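# Place the bottle upright in the shelf's lower compartment

## Task

Set the bottle on its base with the cap pointing up inside the shelving unit's lower compartment. Its entire base must rest on that compartment's floor, behind the low lip at the front and in front of the higher ledge at the back.

## Robot and tools

Robot: two arms, left_arm and right_arm, each a six-joint arm with a two-finger gripper. Each base sits on a tilted plate, and both plates hang on a shared metal frame behind them. A 'too close' warning treats a plate and its half of the frame as part of that arm. Calibrated base places (scene frame): left_arm (+0.047, +0.336, +0.441) m, quat_wxyz (+0.909, -0.188, +0.372, -0.001); right_arm (+0.030, -0.140, +0.441) m, quat_wxyz (+0.909, +0.184, +0.374, +0.012).

Scene frame: origin at table-top height, halfway between the nominal bases; +z up, +x out over the table, +y toward left_arm. Arm names do not match image sides. Reported hand positions and orientations may be off by a few centimetres, more when the arm reaches far. The gripper's fingers point along its +z axis and open along its y axis. end_effector_position is the point between the pads, about 1 cm short of the fingertips.

The row: every motion command is built from rows of 14 numbers in [-1, 1], always covering both arms. First left_arm, then right_arm, each as 7 numbers in this order: wrist pitch (joint4), shoulder (joint2), wrist yaw (joint5), wrist roll (joint6), elbow (joint3), waist (joint1), then gripper opening. The six joint numbers are offsets, not poses: they count from the arm's Joint targets as they stood when the action (or move) began, not from the previous row. Scale: 1.0 equals 2.811 rad for waist and shoulder, 2.53 for elbow, 2.575 for wrist pitch, 8.12 for wrist yaw, 9.528 for wrist roll. Send 0 to keep a joint where its target is. The opening number is absolute: +1 fully open, -1 closed; to leave a gripper unchanged, repeat its current command (0 means half open, not 'no change').

Joint ranges (rad): waist -2.880 to 2.880, shoulder 0.000 to 3.142, elbow 0.000 to 3.019, wrist pitch -1.693 to 1.571, wrist yaw -1.571 to 1.571, wrist roll -2.094 to 2.094. An action asking any joint to go more than 0.084 rad beyond its range is rejected for both arms; true ends can differ from these by up to 0.084 rad. A 'joint sent to its limit' line means a joint was stopped at its end.

Tools:
- execute_actions(actions, cameras): actions is a list of up to 15 actions; each is a table of 1 to 15 rows, one row per 1/30 s step; a short table repeats its last row to fill 15 steps. An empty list just reports state and images.
- move(target, speed, blend, opening_speed, blocking, cameras): target is one 14-number row or a list of up to 15 rows, all offsets from the same starting Joint targets; joints travel in sync, so the hand follows a curve and nothing is avoided. speed is rad/s for the joint with farthest to go, 0.01 to 12.57, default 0.5 (one value or one per target). blend (rad) rounds corners between listed targets. opening_speed (0.2 or more, per second on the -1..+1 scale) ramps the fingers; use a low value to close gently. A path is at least 0.5 s; the whole list gets 10 s. blocking=false returns after about 0.5 s while the move continues. The result adds a 'move:' line: done, off_target (resting over 0.035 rad from target), moving, held or fault, plus limits=held if steps were withheld. Done does not prove contact or its absence.
- wait(seconds 0 to 10): holds last commands; a running move keeps going.
- stop(): brakes a running move; needs room when fast.
- zoom_image(camera, region): camera is cam_left_wrist or cam_right_wrist; region [x0, y0, x1, y1] in pixels, top-left origin, at most 504 by 504; images are 672x504.
- read_manual(section): licence text only.
- finished_scene(scene=1): ends the scene irreversibly; the bottle must stay in place without help.

Results: end_effector_position (m) and end_effector_quat_wxyz per arm; Joint positions and Joint velocities per arm in the row order above (rad, rad/s) plus finger-pad gap (m; 0.094 when fully open); velocities may read 'within noise'. Joint targets are what your next offsets count from. grip_measured is the measured opening on the command scale (may read slightly wide when empty, narrower than a squeezed part); grip_effort_nm is gripper motor effort, negative closing. Joint torques are in N m and noisy, with joints 1 and 5 wrapping at ±28. 'Tool commands' shows current gripper commands. 'joint command not followed' means the clearance check altered some steps. MOTOR HOT warns of heating; OVER-TEMPERATURE FAULT means that arm went limp for 30 to 60 s or more.

Motion notes: joint speed is capped, targets stay within a set lead of measured angles, and a target that would move the hand more than 110 mm at once is scaled back. Tiny turns may not start. If an arm is pushing on something, command its targets back past its measured positions. The simulation keeps running while you think.

Avoid: dropping the bottle or releasing it while it moves, letting anything leave the table, fast impacts or hard pushes, contact between the two arms (including one gripper closing on the other's fingers), and holding loads or stretched poses long enough to overheat motors. To release, command an opening well above grip_measured.

Each tool is called after "Request:" as name(argument=value, ...) on one line, values as JSON.

## Session

Request:
execute_actions(actions=[])

Scene clock: 0.00 s.
left_arm: end_effector_position=(+0.5761, -0.0028, +0.3246) grip_measured=+1.000 grip_effort_nm=n/a end_effector_quat_wxyz=(+0.462, +0.635, +0.493, -0.375) | right_arm: end_effector_position=(+0.3260, -0.2238, +0.2206) grip_measured=+1.000 grip_effort_nm=n/a end_effector_quat_wxyz=(+0.055, -0.546, +0.822, +0.153)
Joint names: [wrist pitch, shoulder, wrist yaw, wrist roll, elbow, waist]
Joint positions: left_arm=[-0.166 1.65 0.615 1.596 1.107 -0.438 0.094] | right_arm=[-0.302 1.093 -0.232 -1.616 0.478 -0.437 0.094]
Joint velocities: within noise
Joint torques (N m): no reading
Heat: left arm: hottest waist 27 °C; right arm: hottest elbow 28 °C.
Joint targets: left_arm=[-0.165 1.652 0.614 1.596 1.115 -0.437] | right_arm=[-0.302 1.088 -0.233 -1.616 0.481 -0.435]
Tool commands: left_gripper/opening=+1.0 right_gripper/opening=+1.0

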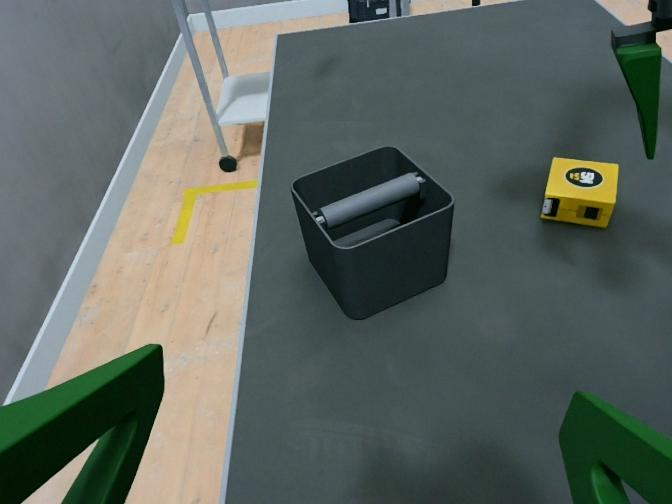

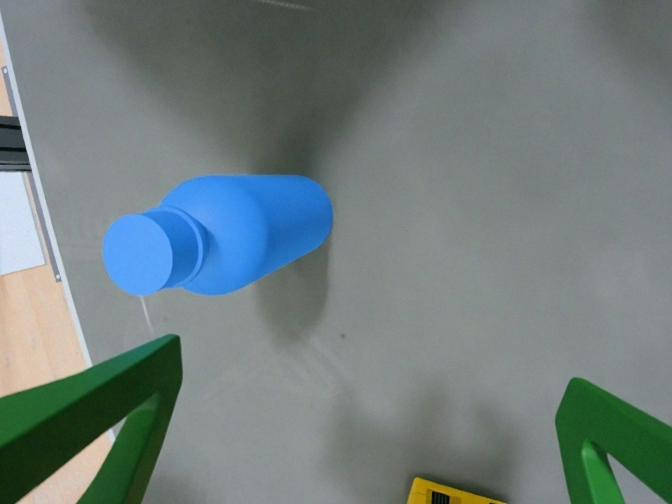

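Request:
move(target=[0, 0, -0.0757, 0, 0, 0, 1, 0, 0, 0, 0, 0, 0, 1], speed=1.0)

Scene clock: 5.53 s.
left_arm: end_effector_position=(+0.5972, +0.0548, +0.2411) grip_measured=+1.000 grip_effort_nm=-0.017 end_effector_quat_wxyz=(+0.287, +0.722, +0.606, -0.171) | right_arm: end_effector_position=(+0.3260, -0.2238, +0.2206) grip_measured=+1.000 grip_effort_nm=-0.017 end_effector_quat_wxyz=(+0.055, -0.546, +0.822, +0.153)
Joint names: [wrist pitch, shoulder, wrist yaw, wrist roll, elbow, waist]
Joint positions: left_arm=[-0.166 1.65 0.002 1.596 1.107 -0.438 0.094] | right_arm=[-0.302 1.093 -0.232 -1.616 0.478 -0.437 0.094]
Joint velocities: within noise
Joint torques (N m): left_arm=[-0.27 -13.45 0.25 0.05 3.03 -8.12] | right_arm=[0.06 -7.06 -0.2 0.04 0.9 0.15]
Heat: left arm: hottest waist 27 °C; right arm: hottest elbow 28 °C.
Joint targets: left_arm=[-0.165 1.652 0.000 1.596 1.115 -0.437] | right_arm=[-0.302 1.088 -0.233 -1.616 0.481 -0.435]
move: done
camera_calibration:
cam_left_wrist: T_world_to_cam=[[-0.983384, -0.00675349, -0.181411, 0.637825], [0.0343486, 0.974335, -0.222467, 0.0166574], [0.178258, -0.225002, -0.957913, 0.237444], [0, 0, 0, 1]] pos_world=[0.584328, 0.0415031, 0.346865]

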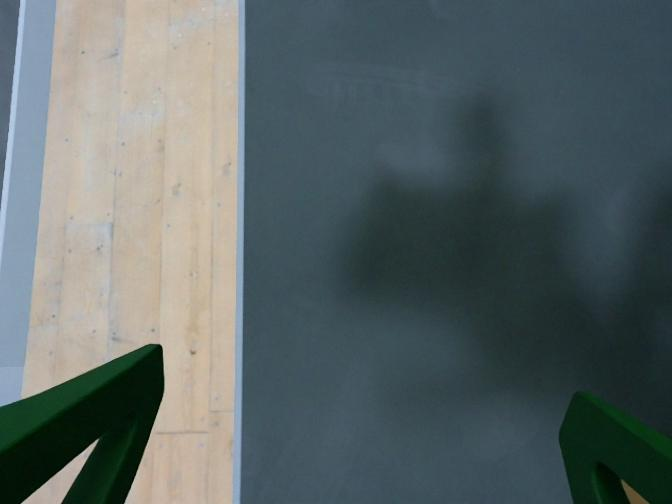

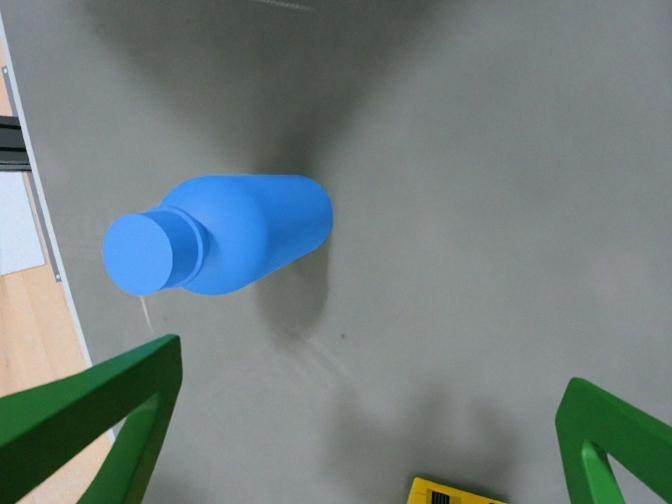

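Request:
move(target=[0, 0, -0.037, 0, 0, 0, 1, 0, 0, 0, 0, 0, 0, 1], speed=0.8, cameras=["cam_left_wrist"])

Scene clock: 6.77 s.
left_arm: end_effector_position=(+0.6057, +0.0993, +0.2167) grip_measured=+1.000 grip_effort_nm=-0.017 end_effector_quat_wxyz=(+0.190, +0.740, +0.642, -0.063) | right_arm: end_effector_position=(+0.3260, -0.2238, +0.2206) grip_measured=+1.000 grip_effort_nm=-0.012 end_effector_quat_wxyz=(+0.055, -0.546, +0.822, +0.153)
Joint names: [wrist pitch, shoulder, wrist yaw, wrist roll, elbow, waist]
Joint positions: left_arm=[-0.166 1.65 -0.298 1.596 1.107 -0.438 0.094] | right_arm=[-0.302 1.093 -0.232 -1.616 0.478 -0.437 0.094]
Joint velocities: within noise
Joint torques (N m): left_arm=[-0.28 -13.45 0.07 0.04 3 -8] | right_arm=[-0.02 -6.95 -0.22 0.05 0.87 -0.09]
Heat: left arm: hottest waist 28 °C; right arm: hottest elbow 28 °C.
Joint targets: left_arm=[-0.165 1.652 -0.301 1.596 1.115 -0.437] | right_arm=[-0.302 1.088 -0.233 -1.616 0.481 -0.435]
move: done
camera_calibration:
cam_left_wrist: T_world_to_cam=[[-0.978276, -0.00620722, -0.207216, 0.644459], [-0.021105, 0.99734, 0.0697622, -0.0644579], [0.206232, 0.07262, -0.975805, 0.17993], [0, 0, 0, 1]] pos_world=[0.591991, 0.0552202, 0.313615]
Images, in order (width x height): cam_left_wrist 672x504.

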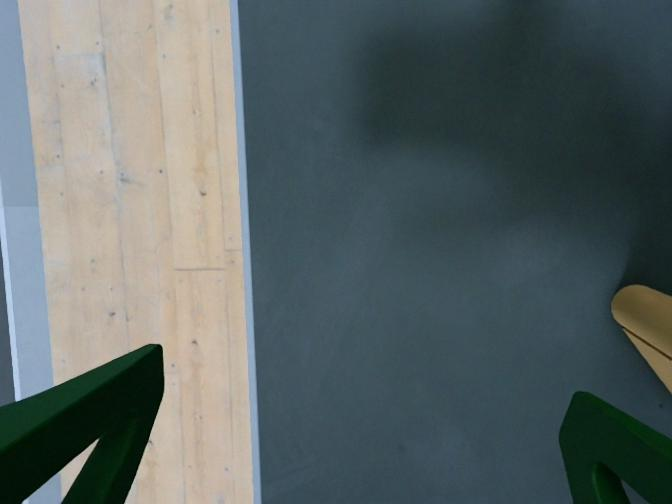

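Request:
move(target=[0, 0, 0, 0, 0, 0, 1, 0, 0, -0.119, 0, 0, 0, 1], speed=1.0)

Scene clock: 9.63 s.
left_arm: end_effector_position=(+0.6057, +0.0994, +0.2166) grip_measured=+1.000 grip_effort_nm=-0.022 end_effector_quat_wxyz=(+0.190, +0.740, +0.642, -0.063) | right_arm: end_effector_position=(+0.3937, -0.1250, +0.3258) grip_measured=+1.000 grip_effort_nm=-0.012 end_effector_quat_wxyz=(+0.441, -0.412, +0.706, +0.371)
Joint names: [wrist pitch, shoulder, wrist yaw, wrist roll, elbow, waist]
Joint positions: left_arm=[-0.166 1.65 -0.299 1.596 1.107 -0.438 0.094] | right_arm=[-0.302 1.093 -1.196 -1.616 0.478 -0.437 0.094]
Joint velocities: within noise
Joint torques (N m): left_arm=[-0.28 -13.39 0.09 0.04 2.97 -8.12] | right_arm=[0.05 -7.53 -0.62 0.04 0.96 0.26]
Heat: left arm: hottest waist 28 °C; right arm: hottest elbow 28 °C.
Joint targets: left_arm=[-0.165 1.652 -0.301 1.596 1.115 -0.437] | right_arm=[-0.302 1.088 -1.199 -1.616 0.481 -0.435]
move: done
camera_calibration:
cam_left_wrist: T_world_to_cam=[[-0.978274, -0.00624338, -0.207221, 0.644441], [-0.0212023, 0.997318, 0.0700465, -0.0644833], [0.206228, 0.0729182, -0.975783, 0.179811], [0, 0, 0, 1]] pos_world=[0.591991, 0.0552224, 0.313515]
cam_right_wrist: T_world_to_cam=[[0.945621, -0.312165, -0.0914039, -0.374843], [-0.283915, -0.655004, -0.700259, 0.290811], [0.158726, 0.68813, -0.708013, 0.364231], [0, 0, 0, 1]] pos_world=[0.379212, -0.177169, 0.427261]

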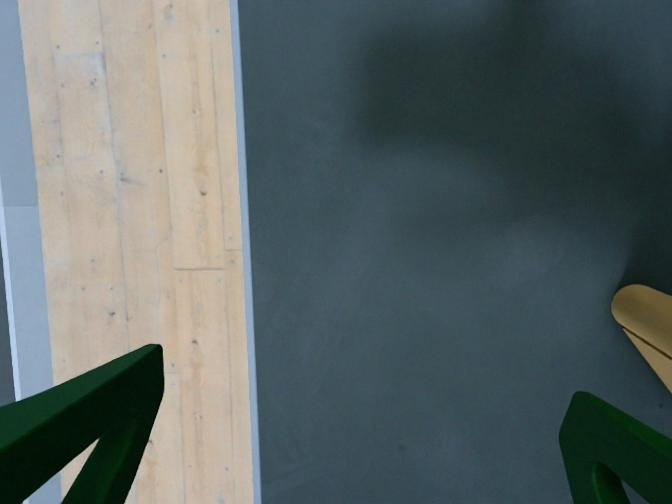

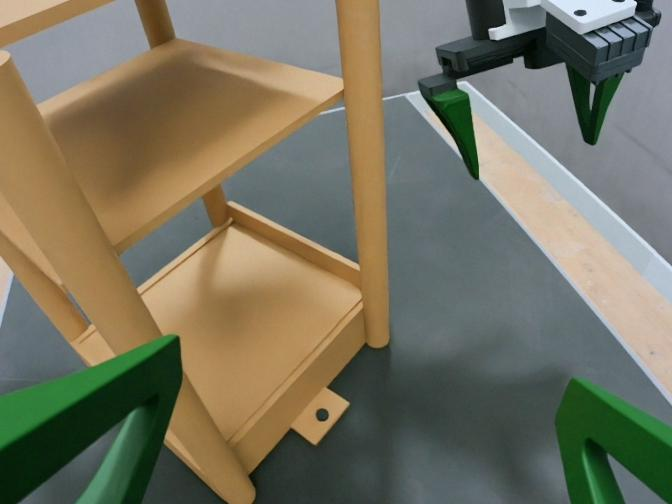

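Request:
zoom_image(camera="cam_right_wrist", region=[0, 150, 420, 504])

Request:
zoom_image(camera="cam_right_wrist", region=[0, 0, 420, 300])

Scaled by 1.200 from the camera's 672x504 image, which has a finer 960x720 frame.

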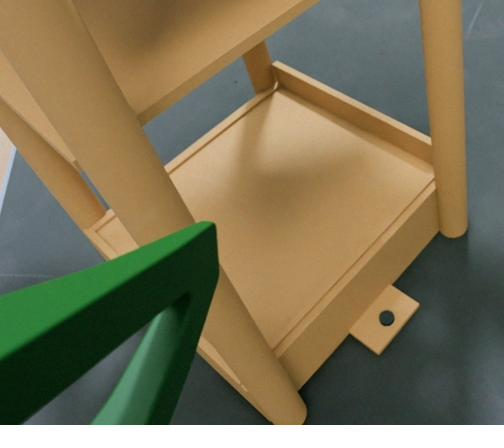

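Scaled by 1.200 from the camera's 672x504 image, which has a finer 960x720 frame.

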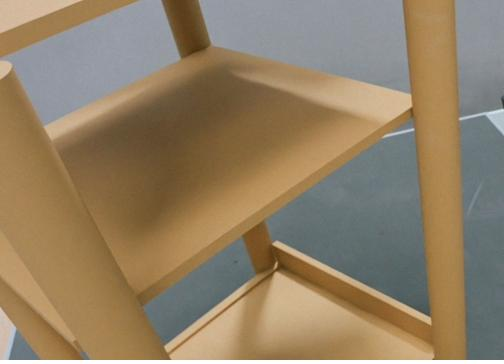

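Request:
zoom_image(camera="cam_right_wrist", region=[200, 180, 400, 330])

Request:
zoom_image(camera="cam_right_wrist", region=[60, 270, 360, 495])

Scaled by 2.520 from the camera's 672x504 image, which has a finer 960x720 frame.

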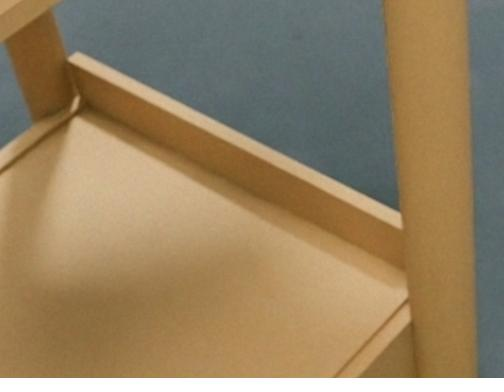

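Scaled by 1.680 from the camera's 672x504 image, which has a finer 960x720 frame.

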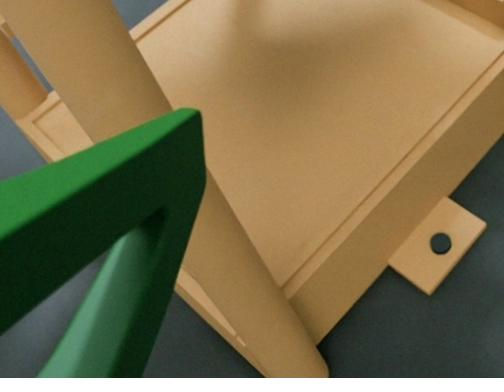

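Request:
move(target=[-0.3534, -0.0245, 0.0166, -0.2499, 0.0909, 0.0594, 1, 0, 0, 0, 0, 0, 0, 1], speed=1.2)

Scene clock: 20.03 s.
left_arm: end_effector_position=(+0.5416, +0.2100, +0.2438) grip_measured=+1.000 grip_effort_nm=-0.042 end_effector_quat_wxyz=(-0.278, -0.243, +0.926, -0.074) | right_arm: end_effector_position=(+0.3937, -0.1250, +0.3258) grip_measured=+1.000 grip_effort_nm=-0.012 end_effector_quat_wxyz=(+0.441, -0.412, +0.706, +0.372)
Joint names: [wrist pitch, shoulder, wrist yaw, wrist roll, elbow, waist]
Joint positions: left_arm=[-1.066 1.603 -0.168 -0.768 1.319 -0.283 0.094] | right_arm=[-0.302 1.093 -1.196 -1.616 0.478 -0.437 0.094]
Joint velocities: within noise
Joint torques (N m): left_arm=[-1.59 -16.56 0.15 -0.12 4.77 -5.71] | right_arm=[0.05 -7.71 -0.63 0.05 0.96 0.03]
Heat: left arm: hottest waist 28 °C; right arm: hottest elbow 28 °C.
Joint targets: left_arm=[-1.075 1.583 -0.166 -0.785 1.345 -0.270] | right_arm=[-0.302 1.088 -1.199 -1.616 0.481 -0.435]
move: done
camera_calibration:
cam_left_wrist: T_world_to_cam=[[0.539727, -0.83677, -0.0922534, -0.0875831], [-0.391968, -0.34677, 0.852122, 0.114306], [-0.745021, -0.423753, -0.515148, 0.718704], [0, 0, 0, 1]] pos_world=[0.627524, 0.270903, 0.264757]
cam_right_wrist: T_world_to_cam=[[0.945609, -0.312227, -0.0913136, -0.374888], [-0.283844, -0.654784, -0.700493, 0.290922], [0.158922, 0.688311, -0.707794, 0.364095], [0, 0, 0, 1]] pos_world=[0.379212, -0.177169, 0.427261]

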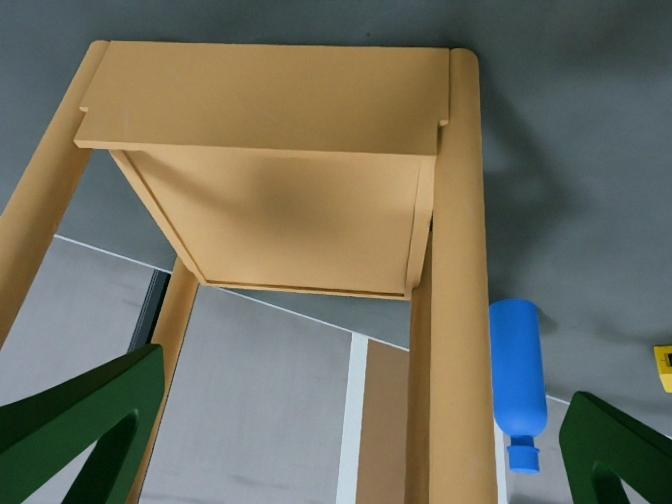

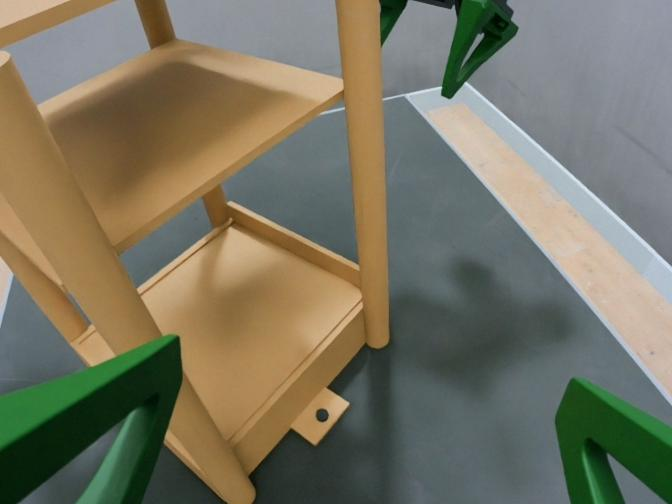

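Request:
zoom_image(camera="cam_left_wrist", region=[60, 20, 500, 320])

Request:
zoom_image(camera="cam_left_wrist", region=[340, 120, 500, 310])

Request:
zoom_image(camera="cam_left_wrist", region=[60, 120, 260, 310])

Scaled by 1.145 from the camera's 672x504 image, which has a finer 960x720 frame.

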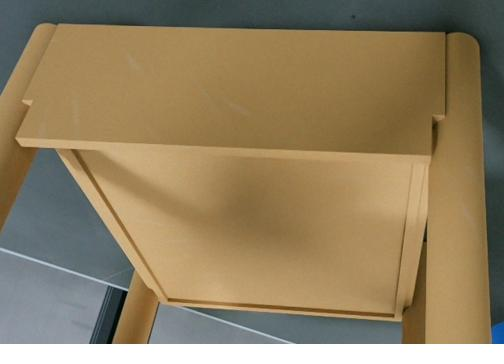

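Scaled by 2.653 from the camera's 672x504 image, which has a finer 960x720 frame.

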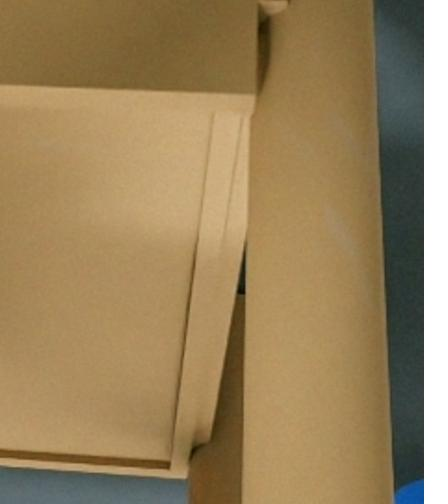

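Scaled by 2.520 from the camera's 672x504 image, which has a finer 960x720 frame.

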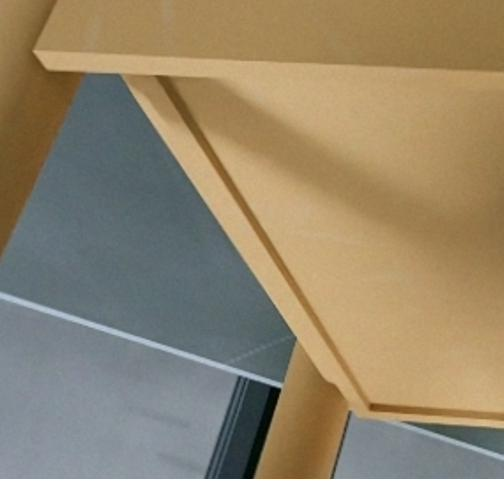

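Request:
move(target=[0, 0, 0, 0, 0, 0, 1, -0.0685, 0.1772, 0.0842, 0.2786, 0.1692, 0.1106, 1], speed=1.2)

Scene clock: 26.30 s.
left_arm: end_effector_position=(+0.5416, +0.2100, +0.2438) grip_measured=+1.000 grip_effort_nm=-0.042 end_effector_quat_wxyz=(-0.278, -0.243, +0.926, -0.074) | right_arm: end_effector_position=(+0.4290, -0.0672, +0.1591) grip_measured=+1.000 grip_effort_nm=-0.032 end_effector_quat_wxyz=(-0.326, +0.551, +0.723, +0.259)
Joint names: [wrist pitch, shoulder, wrist yaw, wrist roll, elbow, waist]
Joint positions: left_arm=[-1.066 1.603 -0.168 -0.768 1.319 -0.283 0.094] | right_arm=[-0.467 1.578 -0.516 1.022 0.901 -0.139 0.094]
Joint velocities: within noise
Joint torques (N m): left_arm=[-1.57 -16.5 0.14 -0.12 4.72 -5.77] | right_arm=[-0.72 -9.93 -0.28 0.18 0.66 3.66]
Heat: left arm: hottest waist 28 °C; right arm: hottest elbow 28 °C.
Joint targets: left_arm=[-1.075 1.583 -0.166 -0.785 1.345 -0.270] | right_arm=[-0.479 1.586 -0.515 1.038 0.909 -0.124]
move: done
camera_calibration:
cam_left_wrist: T_world_to_cam=[[0.540272, -0.83637, -0.092686, -0.0879207], [-0.391559, -0.347362, 0.852069, 0.114223], [-0.744841, -0.424057, -0.515158, 0.718676], [0, 0, 0, 1]] pos_world=[0.627525, 0.270902, 0.264757]
cam_right_wrist: T_world_to_cam=[[-0.953548, -0.276103, -0.12047, 0.41637], [-0.182878, 0.212789, 0.959832, -0.0271939], [-0.239378, 0.937277, -0.253398, 0.316008], [0, 0, 0, 1]] pos_world=[0.467701, -0.175439, 0.156337]

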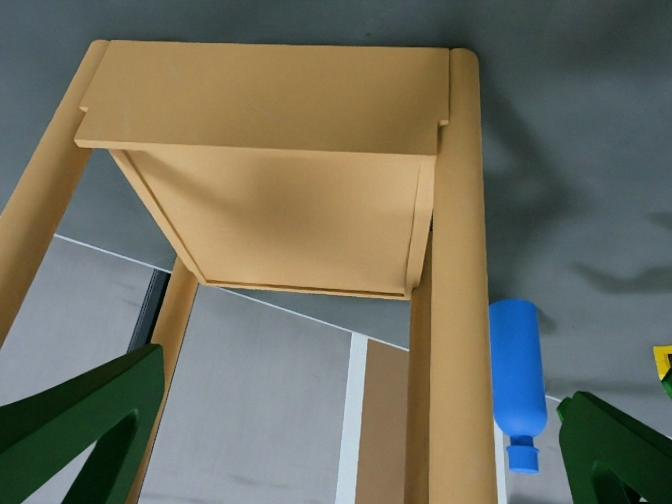

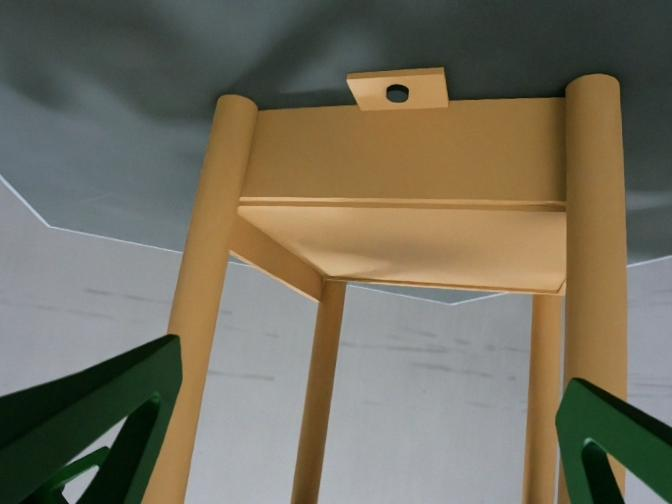

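Request:
zoom_image(camera="cam_right_wrist", region=[200, 160, 400, 320])

Request:
zoom_image(camera="cam_right_wrist", region=[400, 160, 640, 320])

Request:
zoom_image(camera="cam_right_wrist", region=[180, 50, 660, 320])

Scaled by 2.520 from the camera's 672x504 image, which has a finer 960x720 frame.

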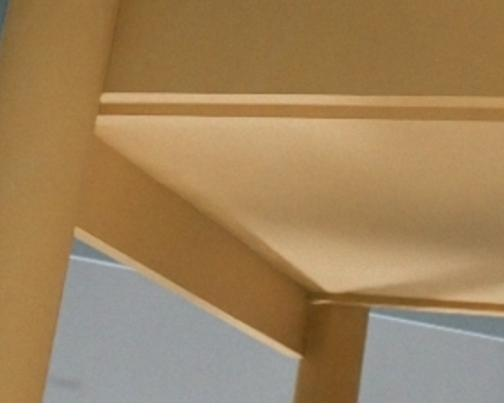

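Scaled by 2.100 from the camera's 672x504 image, which has a finer 960x720 frame.

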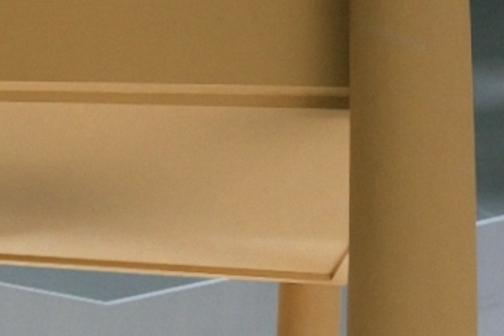

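Scaled by 1.050 from the camera's 672x504 image, which has a finer 960x720 frame.

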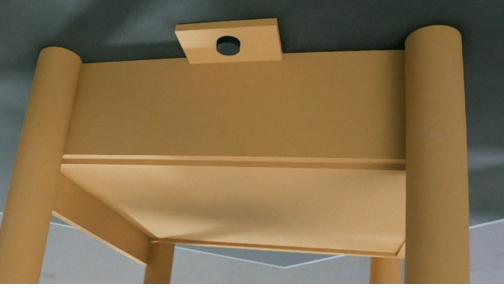

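Request:
zoom_image(camera="cam_left_wrist", region=[460, 280, 600, 490])

Scaled by 2.400 from the camera's 672x504 image, which has a finer 960x720 frame.

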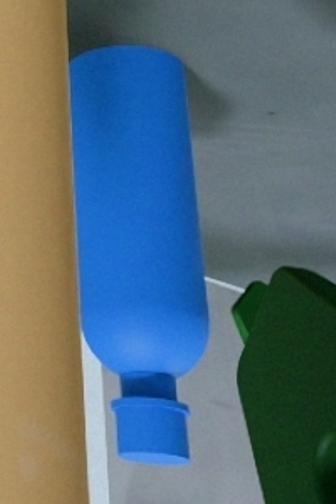

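Request:
move(target=[0, 0, 0, 0, 0, 0, 1, -0.3006, 0.03645, 0.00448, -0.0860, 0.1224, -0.1531, 1], speed=1.0, cameras=["cam_right_wrist"])

Scene clock: 32.47 s.
left_arm: end_effector_position=(+0.5416, +0.2100, +0.2438) grip_measured=+1.000 grip_effort_nm=-0.042 end_effector_quat_wxyz=(-0.278, -0.243, +0.926, -0.074) | right_arm: end_effector_position=(+0.3777, -0.2625, +0.1701) grip_measured=+1.000 grip_effort_nm=-0.042 end_effector_quat_wxyz=(-0.431, +0.431, +0.756, +0.239)
Joint names: [wrist pitch, shoulder, wrist yaw, wrist roll, elbow, waist]
Joint positions: left_arm=[-1.066 1.603 -0.168 -0.768 1.319 -0.283 0.094] | right_arm=[-1.235 1.68 -0.479 0.236 1.207 -0.561 0.094]
Joint velocities: within noise
Joint torques (N m): left_arm=[-1.55 -16.44 0.15 -0.11 4.72 -5.77] | right_arm=[-1.54 -11.4 -0.04 -0.12 1.74 -1.14]
Heat: left arm: hottest waist 28 °C; right arm: hottest elbow 28 °C.
Joint targets: left_arm=[-1.075 1.583 -0.166 -0.785 1.345 -0.270] | right_arm=[-1.253 1.689 -0.479 0.219 1.218 -0.554]
move: done
camera_calibration:
cam_right_wrist: T_world_to_cam=[[-0.852117, -0.514416, -0.0962951, 0.209945], [-0.1263, 0.0235717, 0.991712, -0.0820585], [-0.507882, 0.857217, -0.0850567, 0.541413], [0, 0, 0, 1]] pos_world=[0.443508, -0.354175, 0.147646]
Images, in order (width x height): cam_right_wrist 672x504.

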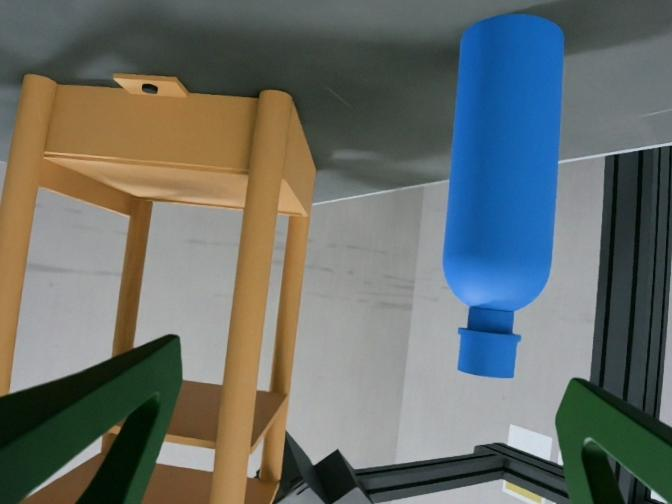

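Request:
zoom_image(camera="cam_right_wrist", region=[0, 50, 340, 305])

Request:
zoom_image(camera="cam_right_wrist", region=[420, 0, 600, 400])

Scaled by 1.482 from the camera's 672x504 image, which has a finer 960x720 frame.

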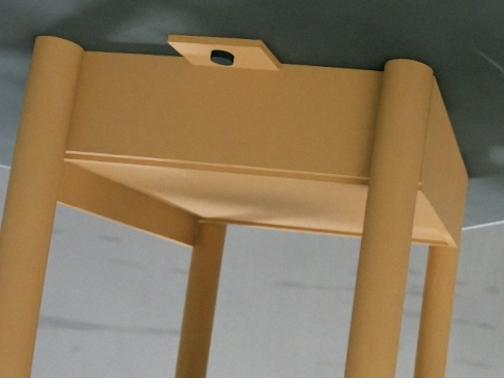

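Scaled by 1.260 from the camera's 672x504 image, which has a finer 960x720 frame.

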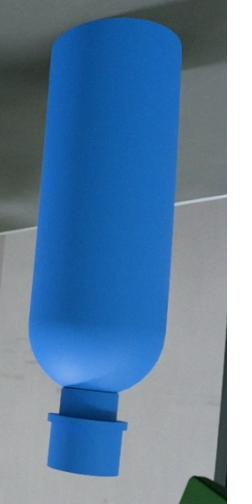

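Request:
zoom_image(camera="cam_right_wrist", region=[60, 330, 340, 504])

Scaled by 1.800 from the camera's 672x504 image, which has a finer 960x720 frame.

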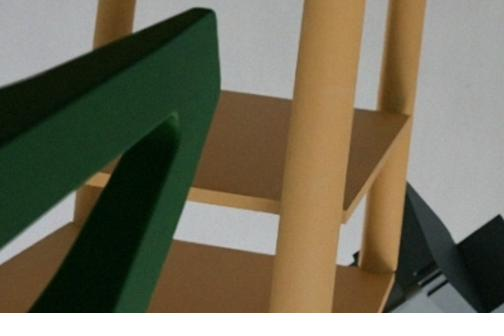

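Request:
move(target=[0, 0, 0, 0, 0, 0, 1, 0.0585, 0.01953, 0.00204, -0.01077, -0.05583, -0.03308, 1], speed=0.5, cameras=["cam_right_wrist"])

Scene clock: 34.87 s.
left_arm: end_effector_position=(+0.5416, +0.2100, +0.2438) grip_measured=+1.000 grip_effort_nm=-0.046 end_effector_quat_wxyz=(-0.278, -0.243, +0.926, -0.074) | right_arm: end_effector_position=(+0.2969, -0.2656, +0.1470) grip_measured=+1.000 grip_effort_nm=-0.032 end_effector_quat_wxyz=(-0.441, +0.431, +0.750, +0.239)
Joint names: [wrist pitch, shoulder, wrist yaw, wrist roll, elbow, waist]
Joint positions: left_arm=[-1.066 1.603 -0.168 -0.768 1.319 -0.283 0.094] | right_arm=[-1.109 1.748 -0.462 0.133 1.08 -0.652 0.094]
Joint velocities: within noise
Joint torques (N m): left_arm=[-1.58 -16.32 0.13 -0.13 4.77 -5.77] | right_arm=[-0.75 -11.05 -0.03 -0.1 -1.11 -1.96]
Heat: left arm: hottest waist 28 °C; right arm: hottest elbow 28 °C.
Joint targets: left_arm=[-1.075 1.583 -0.166 -0.785 1.345 -0.270] | right_arm=[-1.102 1.743 -0.462 0.116 1.077 -0.647]
move: done
camera_calibration:
cam_right_wrist: T_world_to_cam=[[-0.853963, -0.513091, -0.086515, 0.136638], [-0.107537, 0.0113529, 0.994136, -0.0784184], [-0.5091, 0.858259, -0.0648713, 0.498662], [0, 0, 0, 1]] pos_world=[0.36212, -0.356983, 0.122129]
Images, in order (width x height): cam_right_wrist 672x504.

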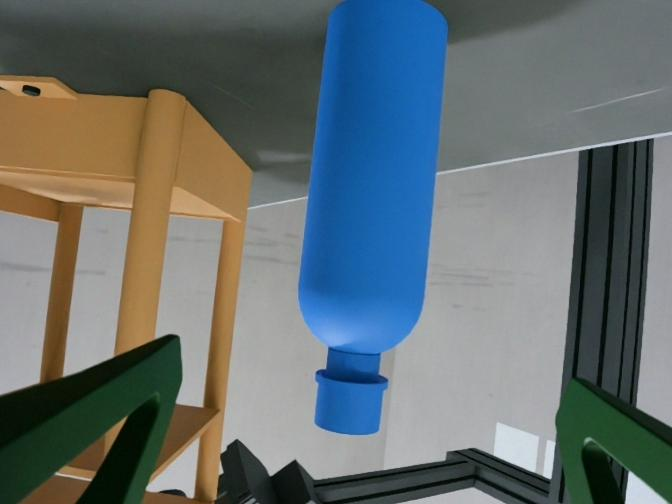

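Request:
move(target=[0, 0, 0, 0, 0, 0, 1, 0.0499, 0.0374, -0.0025, 0.0028, -0.0194, 0.0213, 1], speed=0.3, cameras=["cam_right_wrist"])

Scene clock: 37.40 s.
left_arm: end_effector_position=(+0.5416, +0.2100, +0.2438) grip_measured=+1.000 grip_effort_nm=-0.042 end_effector_quat_wxyz=(-0.278, -0.243, +0.926, -0.074) | right_arm: end_effector_position=(+0.2687, -0.2223, +0.1149) grip_measured=+1.000 grip_effort_nm=-0.032 end_effector_quat_wxyz=(-0.451, +0.410, +0.750, +0.257)
Joint names: [wrist pitch, shoulder, wrist yaw, wrist roll, elbow, waist]
Joint positions: left_arm=[-1.066 1.603 -0.168 -0.768 1.319 -0.283 0.094] | right_arm=[-0.981 1.851 -0.48 0.132 1.039 -0.595 0.094]
Joint velocities: within noise
Joint torques (N m): left_arm=[-1.61 -16.62 0.14 -0.11 4.72 -5.6] | right_arm=[-0.75 -10.23 -0.14 0.15 -3.1 -1.03]
Heat: left arm: hottest waist 28 °C; right arm: hottest elbow 28 °C.
Joint targets: left_arm=[-1.075 1.583 -0.166 -0.785 1.345 -0.270] | right_arm=[-0.973 1.849 -0.482 0.143 1.028 -0.588]
move: done
camera_calibration:
cam_right_wrist: T_world_to_cam=[[-0.842328, -0.524481, -0.124111, 0.130729], [-0.118033, -0.0451739, 0.991982, -0.0595145], [-0.525882, 0.850223, -0.0238548, 0.443172], [0, 0, 0, 1]] pos_world=[0.336148, -0.310918, 0.0858339]
Images, in order (width x height): cam_right_wrist 672x504.

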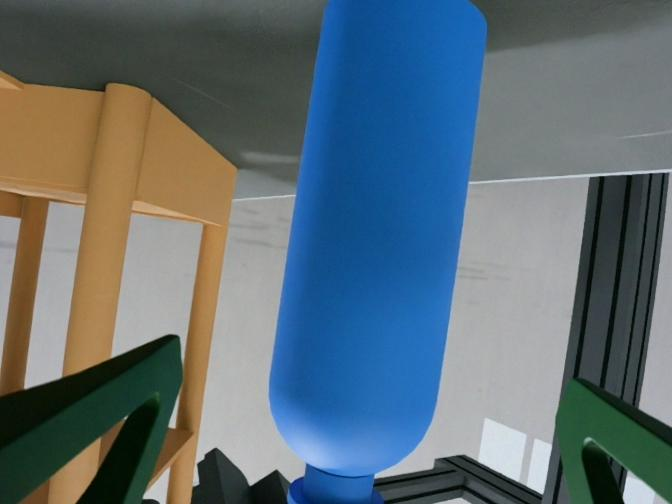

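Request:
move(target=[0, 0, 0, 0, 0, 0, 1, 0.0338, 0.02526, -0.00197, 0.00462, -0.0166, 0.0153, 1], speed=0.2, cameras=["cam_right_wrist", "cam_left_wrist"])

Scene clock: 38.87 s.
left_arm: end_effector_position=(+0.5416, +0.2100, +0.2438) grip_measured=+1.000 grip_effort_nm=-0.046 end_effector_quat_wxyz=(-0.278, -0.243, +0.926, -0.074) | right_arm: end_effector_position=(+0.2469, -0.1897, +0.0999) grip_measured=+1.000 grip_effort_nm=-0.032 end_effector_quat_wxyz=(-0.463, +0.409, +0.741, +0.263)
Joint names: [wrist pitch, shoulder, wrist yaw, wrist roll, elbow, waist]
Joint positions: left_arm=[-1.066 1.603 -0.168 -0.768 1.319 -0.283 0.094] | right_arm=[-0.894 1.919 -0.496 0.17 1.005 -0.554 0.094]
Joint velocities: within noise
Joint torques (N m): left_arm=[-1.54 -16.67 0.13 -0.12 4.72 -5.71] | right_arm=[-0.81 -9.23 -0.14 0.19 -4.7 -0.67]
Heat: left arm: hottest waist 28 °C; right arm: hottest elbow 28 °C.
Joint targets: left_arm=[-1.075 1.583 -0.166 -0.785 1.345 -0.270] | right_arm=[-0.886 1.920 -0.498 0.187 0.986 -0.544]
move: done
camera_calibration:
cam_left_wrist: T_world_to_cam=[[0.540272, -0.83637, -0.092686, -0.0879207], [-0.391559, -0.347362, 0.852069, 0.114223], [-0.744841, -0.424057, -0.515158, 0.718676], [0, 0, 0, 1]] pos_world=[0.627525, 0.270902, 0.264757]
cam_right_wrist: T_world_to_cam=[[-0.847827, -0.517251, -0.116795, 0.129638], [-0.0955017, -0.067709, 0.993124, -0.0556403], [-0.521602, 0.853151, 0.00800709, 0.399833], [0, 0, 0, 1]] pos_world=[0.313151, -0.27783, 0.0671973]

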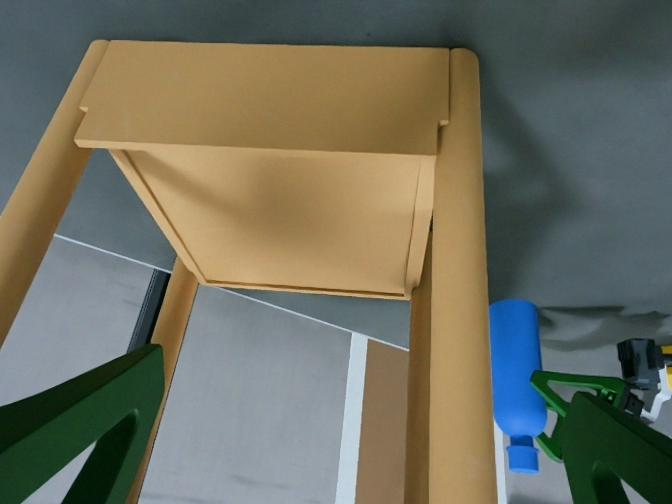

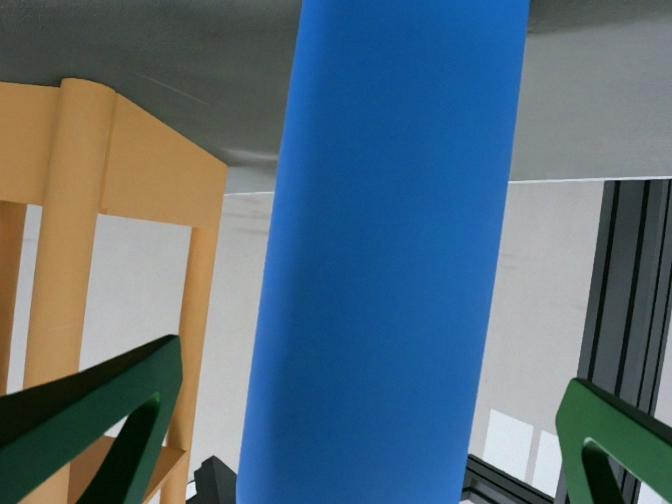

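Request:
zoom_image(camera="cam_left_wrist", region=[470, 280, 672, 500])

Scaled by 2.291 from the camera's 672x504 image, which has a finer 960x720 frame.

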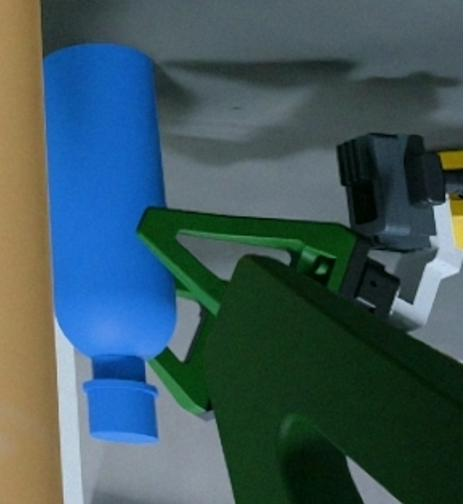

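Request:
move(target=[0, 0, 0, 0, 0, 0, 1, 0, 0.0028, 0, 0.0005, -0.0018, 0.002, 1], speed=0.2, cameras=["cam_right_wrist"])

Scene clock: 40.33 s.
left_arm: end_effector_position=(+0.5416, +0.2100, +0.2438) grip_measured=+1.000 grip_effort_nm=-0.042 end_effector_quat_wxyz=(-0.278, -0.243, +0.926, -0.074) | right_arm: end_effector_position=(+0.2472, -0.1890, +0.0999) grip_measured=+1.000 grip_effort_nm=-0.032 end_effector_quat_wxyz=(-0.464, +0.410, +0.740, +0.262)
Joint names: [wrist pitch, shoulder, wrist yaw, wrist roll, elbow, waist]
Joint positions: left_arm=[-1.066 1.603 -0.168 -0.768 1.319 -0.283 0.094] | right_arm=[-0.894 1.919 -0.496 0.175 1.005 -0.552 0.094]
Joint velocities: within noise
Joint torques (N m): left_arm=[-1.59 -16.5 0.15 -0.11 4.72 -5.89] | right_arm=[-0.83 -8.64 -0.12 0.23 -5.14 -0.38]
Heat: left arm: hottest waist 28 °C; right arm: hottest elbow 28 °C.
Joint targets: left_arm=[-1.075 1.583 -0.166 -0.785 1.345 -0.270] | right_arm=[-0.886 1.927 -0.498 0.192 0.982 -0.539]
move: done
camera_calibration:
cam_right_wrist: T_world_to_cam=[[-0.848676, -0.516577, -0.113568, 0.130258], [-0.0923843, -0.0666403, 0.993491, -0.0561979], [-0.520783, 0.853644, 0.00883243, 0.399198], [0, 0, 0, 1]] pos_world=[0.313251, -0.277229, 0.0670995]
Images, in order (width x height): cam_right_wrist 672x504.

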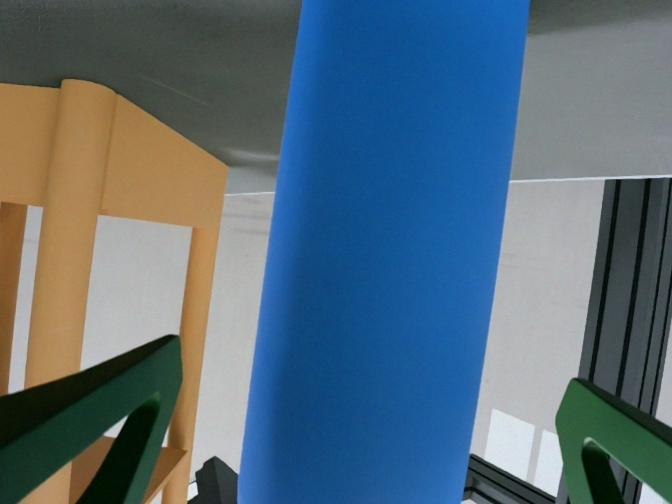

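Request:
move(target=[0, 0, 0, 0, 0, 0, 1, 0, 0.005, 0, 0, 0, 0.0015, 1], speed=0.2, cameras=["cam_right_wrist", "cam_left_wrist"])

Scene clock: 41.73 s.
left_arm: end_effector_position=(+0.5416, +0.2100, +0.2438) grip_measured=+1.000 grip_effort_nm=-0.042 end_effector_quat_wxyz=(-0.278, -0.243, +0.926, -0.074) | right_arm: end_effector_position=(+0.2424, -0.1844, +0.0986) grip_measured=+1.000 grip_effort_nm=-0.032 end_effector_quat_wxyz=(-0.471, +0.409, +0.736, +0.263)
Joint names: [wrist pitch, shoulder, wrist yaw, wrist roll, elbow, waist]
Joint positions: left_arm=[-1.066 1.603 -0.168 -0.768 1.319 -0.283 0.094] | right_arm=[-0.894 1.934 -0.496 0.176 1.005 -0.547 0.094]
Joint velocities: within noise
Joint torques (N m): left_arm=[-1.62 -16.56 0.13 -0.12 4.75 -5.77] | right_arm=[-0.8 -8.76 -0.14 0.19 -5.45 -0.26]
Heat: left arm: hottest waist 28 °C; right arm: hottest elbow 28 °C.
Joint targets: left_arm=[-1.075 1.583 -0.166 -0.785 1.345 -0.270] | right_arm=[-0.886 1.942 -0.498 0.192 0.982 -0.535]
move: done
camera_calibration:
cam_left_wrist: T_world_to_cam=[[0.540272, -0.83637, -0.092686, -0.0879207], [-0.391559, -0.347362, 0.852069, 0.114223], [-0.744841, -0.424057, -0.515158, 0.718676], [0, 0, 0, 1]] pos_world=[0.627525, 0.270902, 0.264757]
cam_right_wrist: T_world_to_cam=[[-0.849137, -0.516981, -0.108155, 0.127861], [-0.0798657, -0.0767399, 0.993847, -0.0599695], [-0.5221, 0.85255, 0.0238736, 0.391454], [0, 0, 0, 1]] pos_world=[0.30816, -0.272234, 0.0640839]

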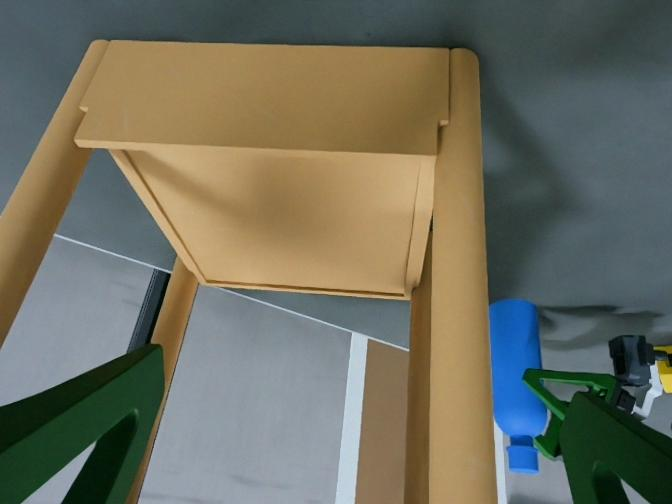

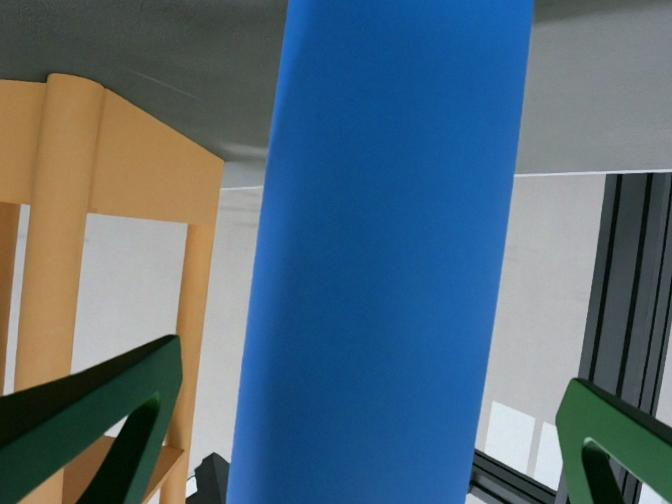

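Request:
move(target=[0, 0, 0, 0, 0, 0, 1, 0, 0, 0, 0, 0, 0, 0.05], speed=0.3, opening_speed=0.5, cameras=["cam_right_wrist", "cam_left_wrist"])

Scene clock: 44.07 s.
left_arm: end_effector_position=(+0.5416, +0.2100, +0.2438) grip_measured=+1.000 grip_effort_nm=-0.037 end_effector_quat_wxyz=(-0.278, -0.243, +0.926, -0.074) | right_arm: end_effector_position=(+0.2432, -0.1829, +0.0988) grip_measured=+0.148 grip_effort_nm=-1.018 end_effector_quat_wxyz=(-0.471, +0.409, +0.735, +0.264)
Joint names: [wrist pitch, shoulder, wrist yaw, wrist roll, elbow, waist]
Joint positions: left_arm=[-1.066 1.603 -0.168 -0.768 1.319 -0.283 0.094] | right_arm=[-0.894 1.934 -0.499 0.178 1.005 -0.544 0.054]
Joint velocities: within noise
Joint torques (N m): left_arm=[-1.62 -16.32 0.15 -0.13 4.74 -5.89] | right_arm=[-0.85 -8.59 -0.02 0.14 -5.46 -0.62]
Heat: left arm: hottest waist 28 °C; right arm: hottest elbow 28 °C.
Joint targets: left_arm=[-1.075 1.583 -0.166 -0.785 1.345 -0.270] | right_arm=[-0.886 1.942 -0.498 0.192 0.982 -0.534]
move: done
camera_calibration:
cam_left_wrist: T_world_to_cam=[[0.540272, -0.83637, -0.092686, -0.0879207], [-0.391559, -0.347362, 0.852069, 0.114223], [-0.744841, -0.424057, -0.515158, 0.718676], [0, 0, 0, 1]] pos_world=[0.627525, 0.270902, 0.264757]
cam_right_wrist: T_world_to_cam=[[-0.850124, -0.515201, -0.108891, 0.129925], [-0.0797106, -0.0785002, 0.993722, -0.0603277], [-0.520514, 0.853467, 0.0256679, 0.390216], [0, 0, 0, 1]] pos_world=[0.308757, -0.270835, 0.0640807]

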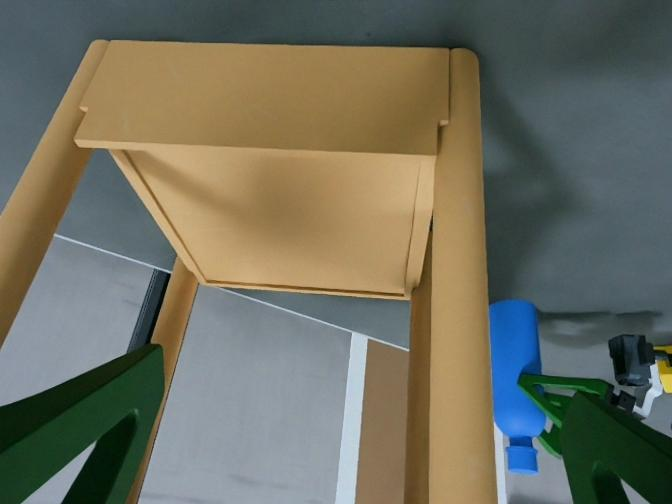

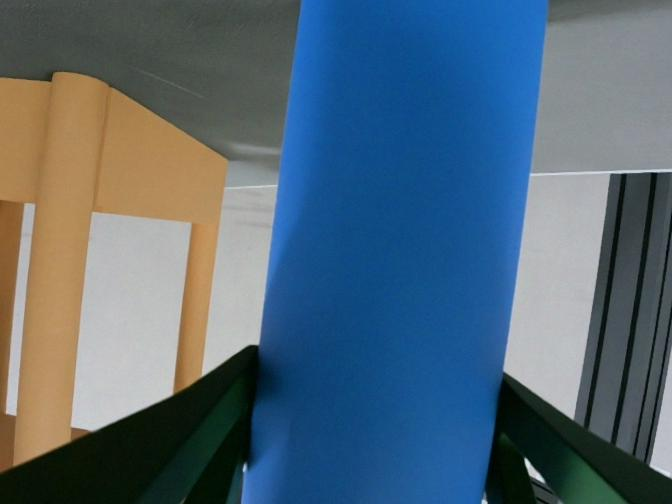

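Request:
move(target=[0, 0, 0, 0, 0, 0, 1, -0.0285, -0.0856, 0.0004, -0.0013, -0.0624, -0.0055, 0.05], speed=0.3, cameras=["cam_right_wrist", "cam_left_wrist"])

Scene clock: 47.80 s.
left_arm: end_effector_position=(+0.5416, +0.2100, +0.2438) grip_measured=+1.000 grip_effort_nm=-0.042 end_effector_quat_wxyz=(-0.278, -0.243, +0.926, -0.074) | right_arm: end_effector_position=(+0.2474, -0.1825, +0.1664) grip_measured=+0.147 grip_effort_nm=-1.038 end_effector_quat_wxyz=(-0.461, +0.408, +0.744, +0.261)
Joint names: [wrist pitch, shoulder, wrist yaw, wrist roll, elbow, waist]
Joint positions: left_arm=[-1.066 1.603 -0.168 -0.768 1.319 -0.283 0.094] | right_arm=[-0.929 1.724 -0.494 0.178 0.856 -0.546 0.054]
Joint velocities: within noise
Joint torques (N m): left_arm=[-1.55 -16.38 0.14 -0.12 4.74 -5.77] | right_arm=[-2.25 -10.58 -0.13 0.05 -5.71 -1.26]
Heat: left arm: hottest waist 28 °C; right arm: hottest elbow 28 °C.
Joint targets: left_arm=[-1.075 1.583 -0.166 -0.785 1.345 -0.270] | right_arm=[-0.960 1.701 -0.495 0.179 0.824 -0.550]
move: done
camera_calibration:
cam_left_wrist: T_world_to_cam=[[0.540272, -0.83637, -0.092686, -0.0879207], [-0.391559, -0.347362, 0.852069, 0.114223], [-0.744841, -0.424057, -0.515158, 0.718676], [0, 0, 0, 1]] pos_world=[0.627525, 0.270902, 0.264757]
cam_right_wrist: T_world_to_cam=[[-0.845194, -0.520998, -0.119196, 0.140557], [-0.101157, -0.0630509, 0.992871, -0.118831], [-0.524799, 0.851226, 0.000587833, 0.395154], [0, 0, 0, 1]] pos_world=[0.314154, -0.270628, 0.134505]

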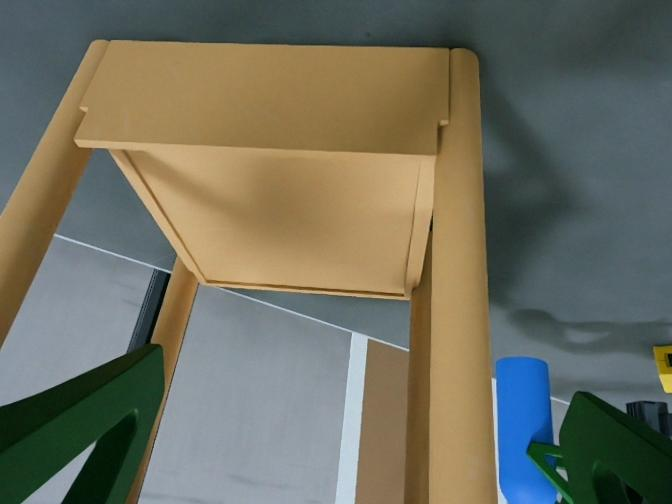

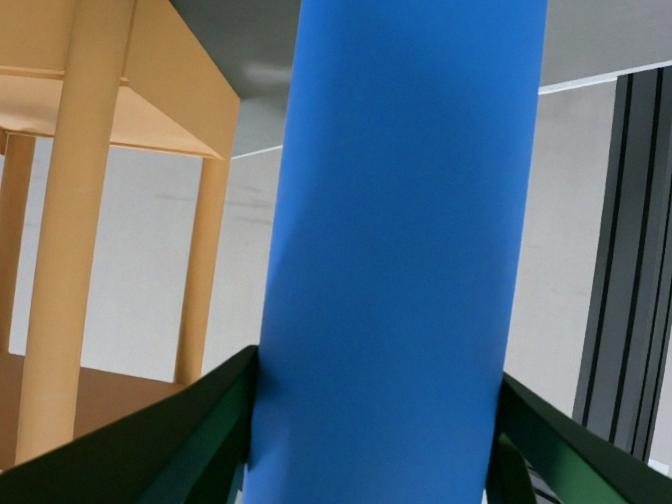

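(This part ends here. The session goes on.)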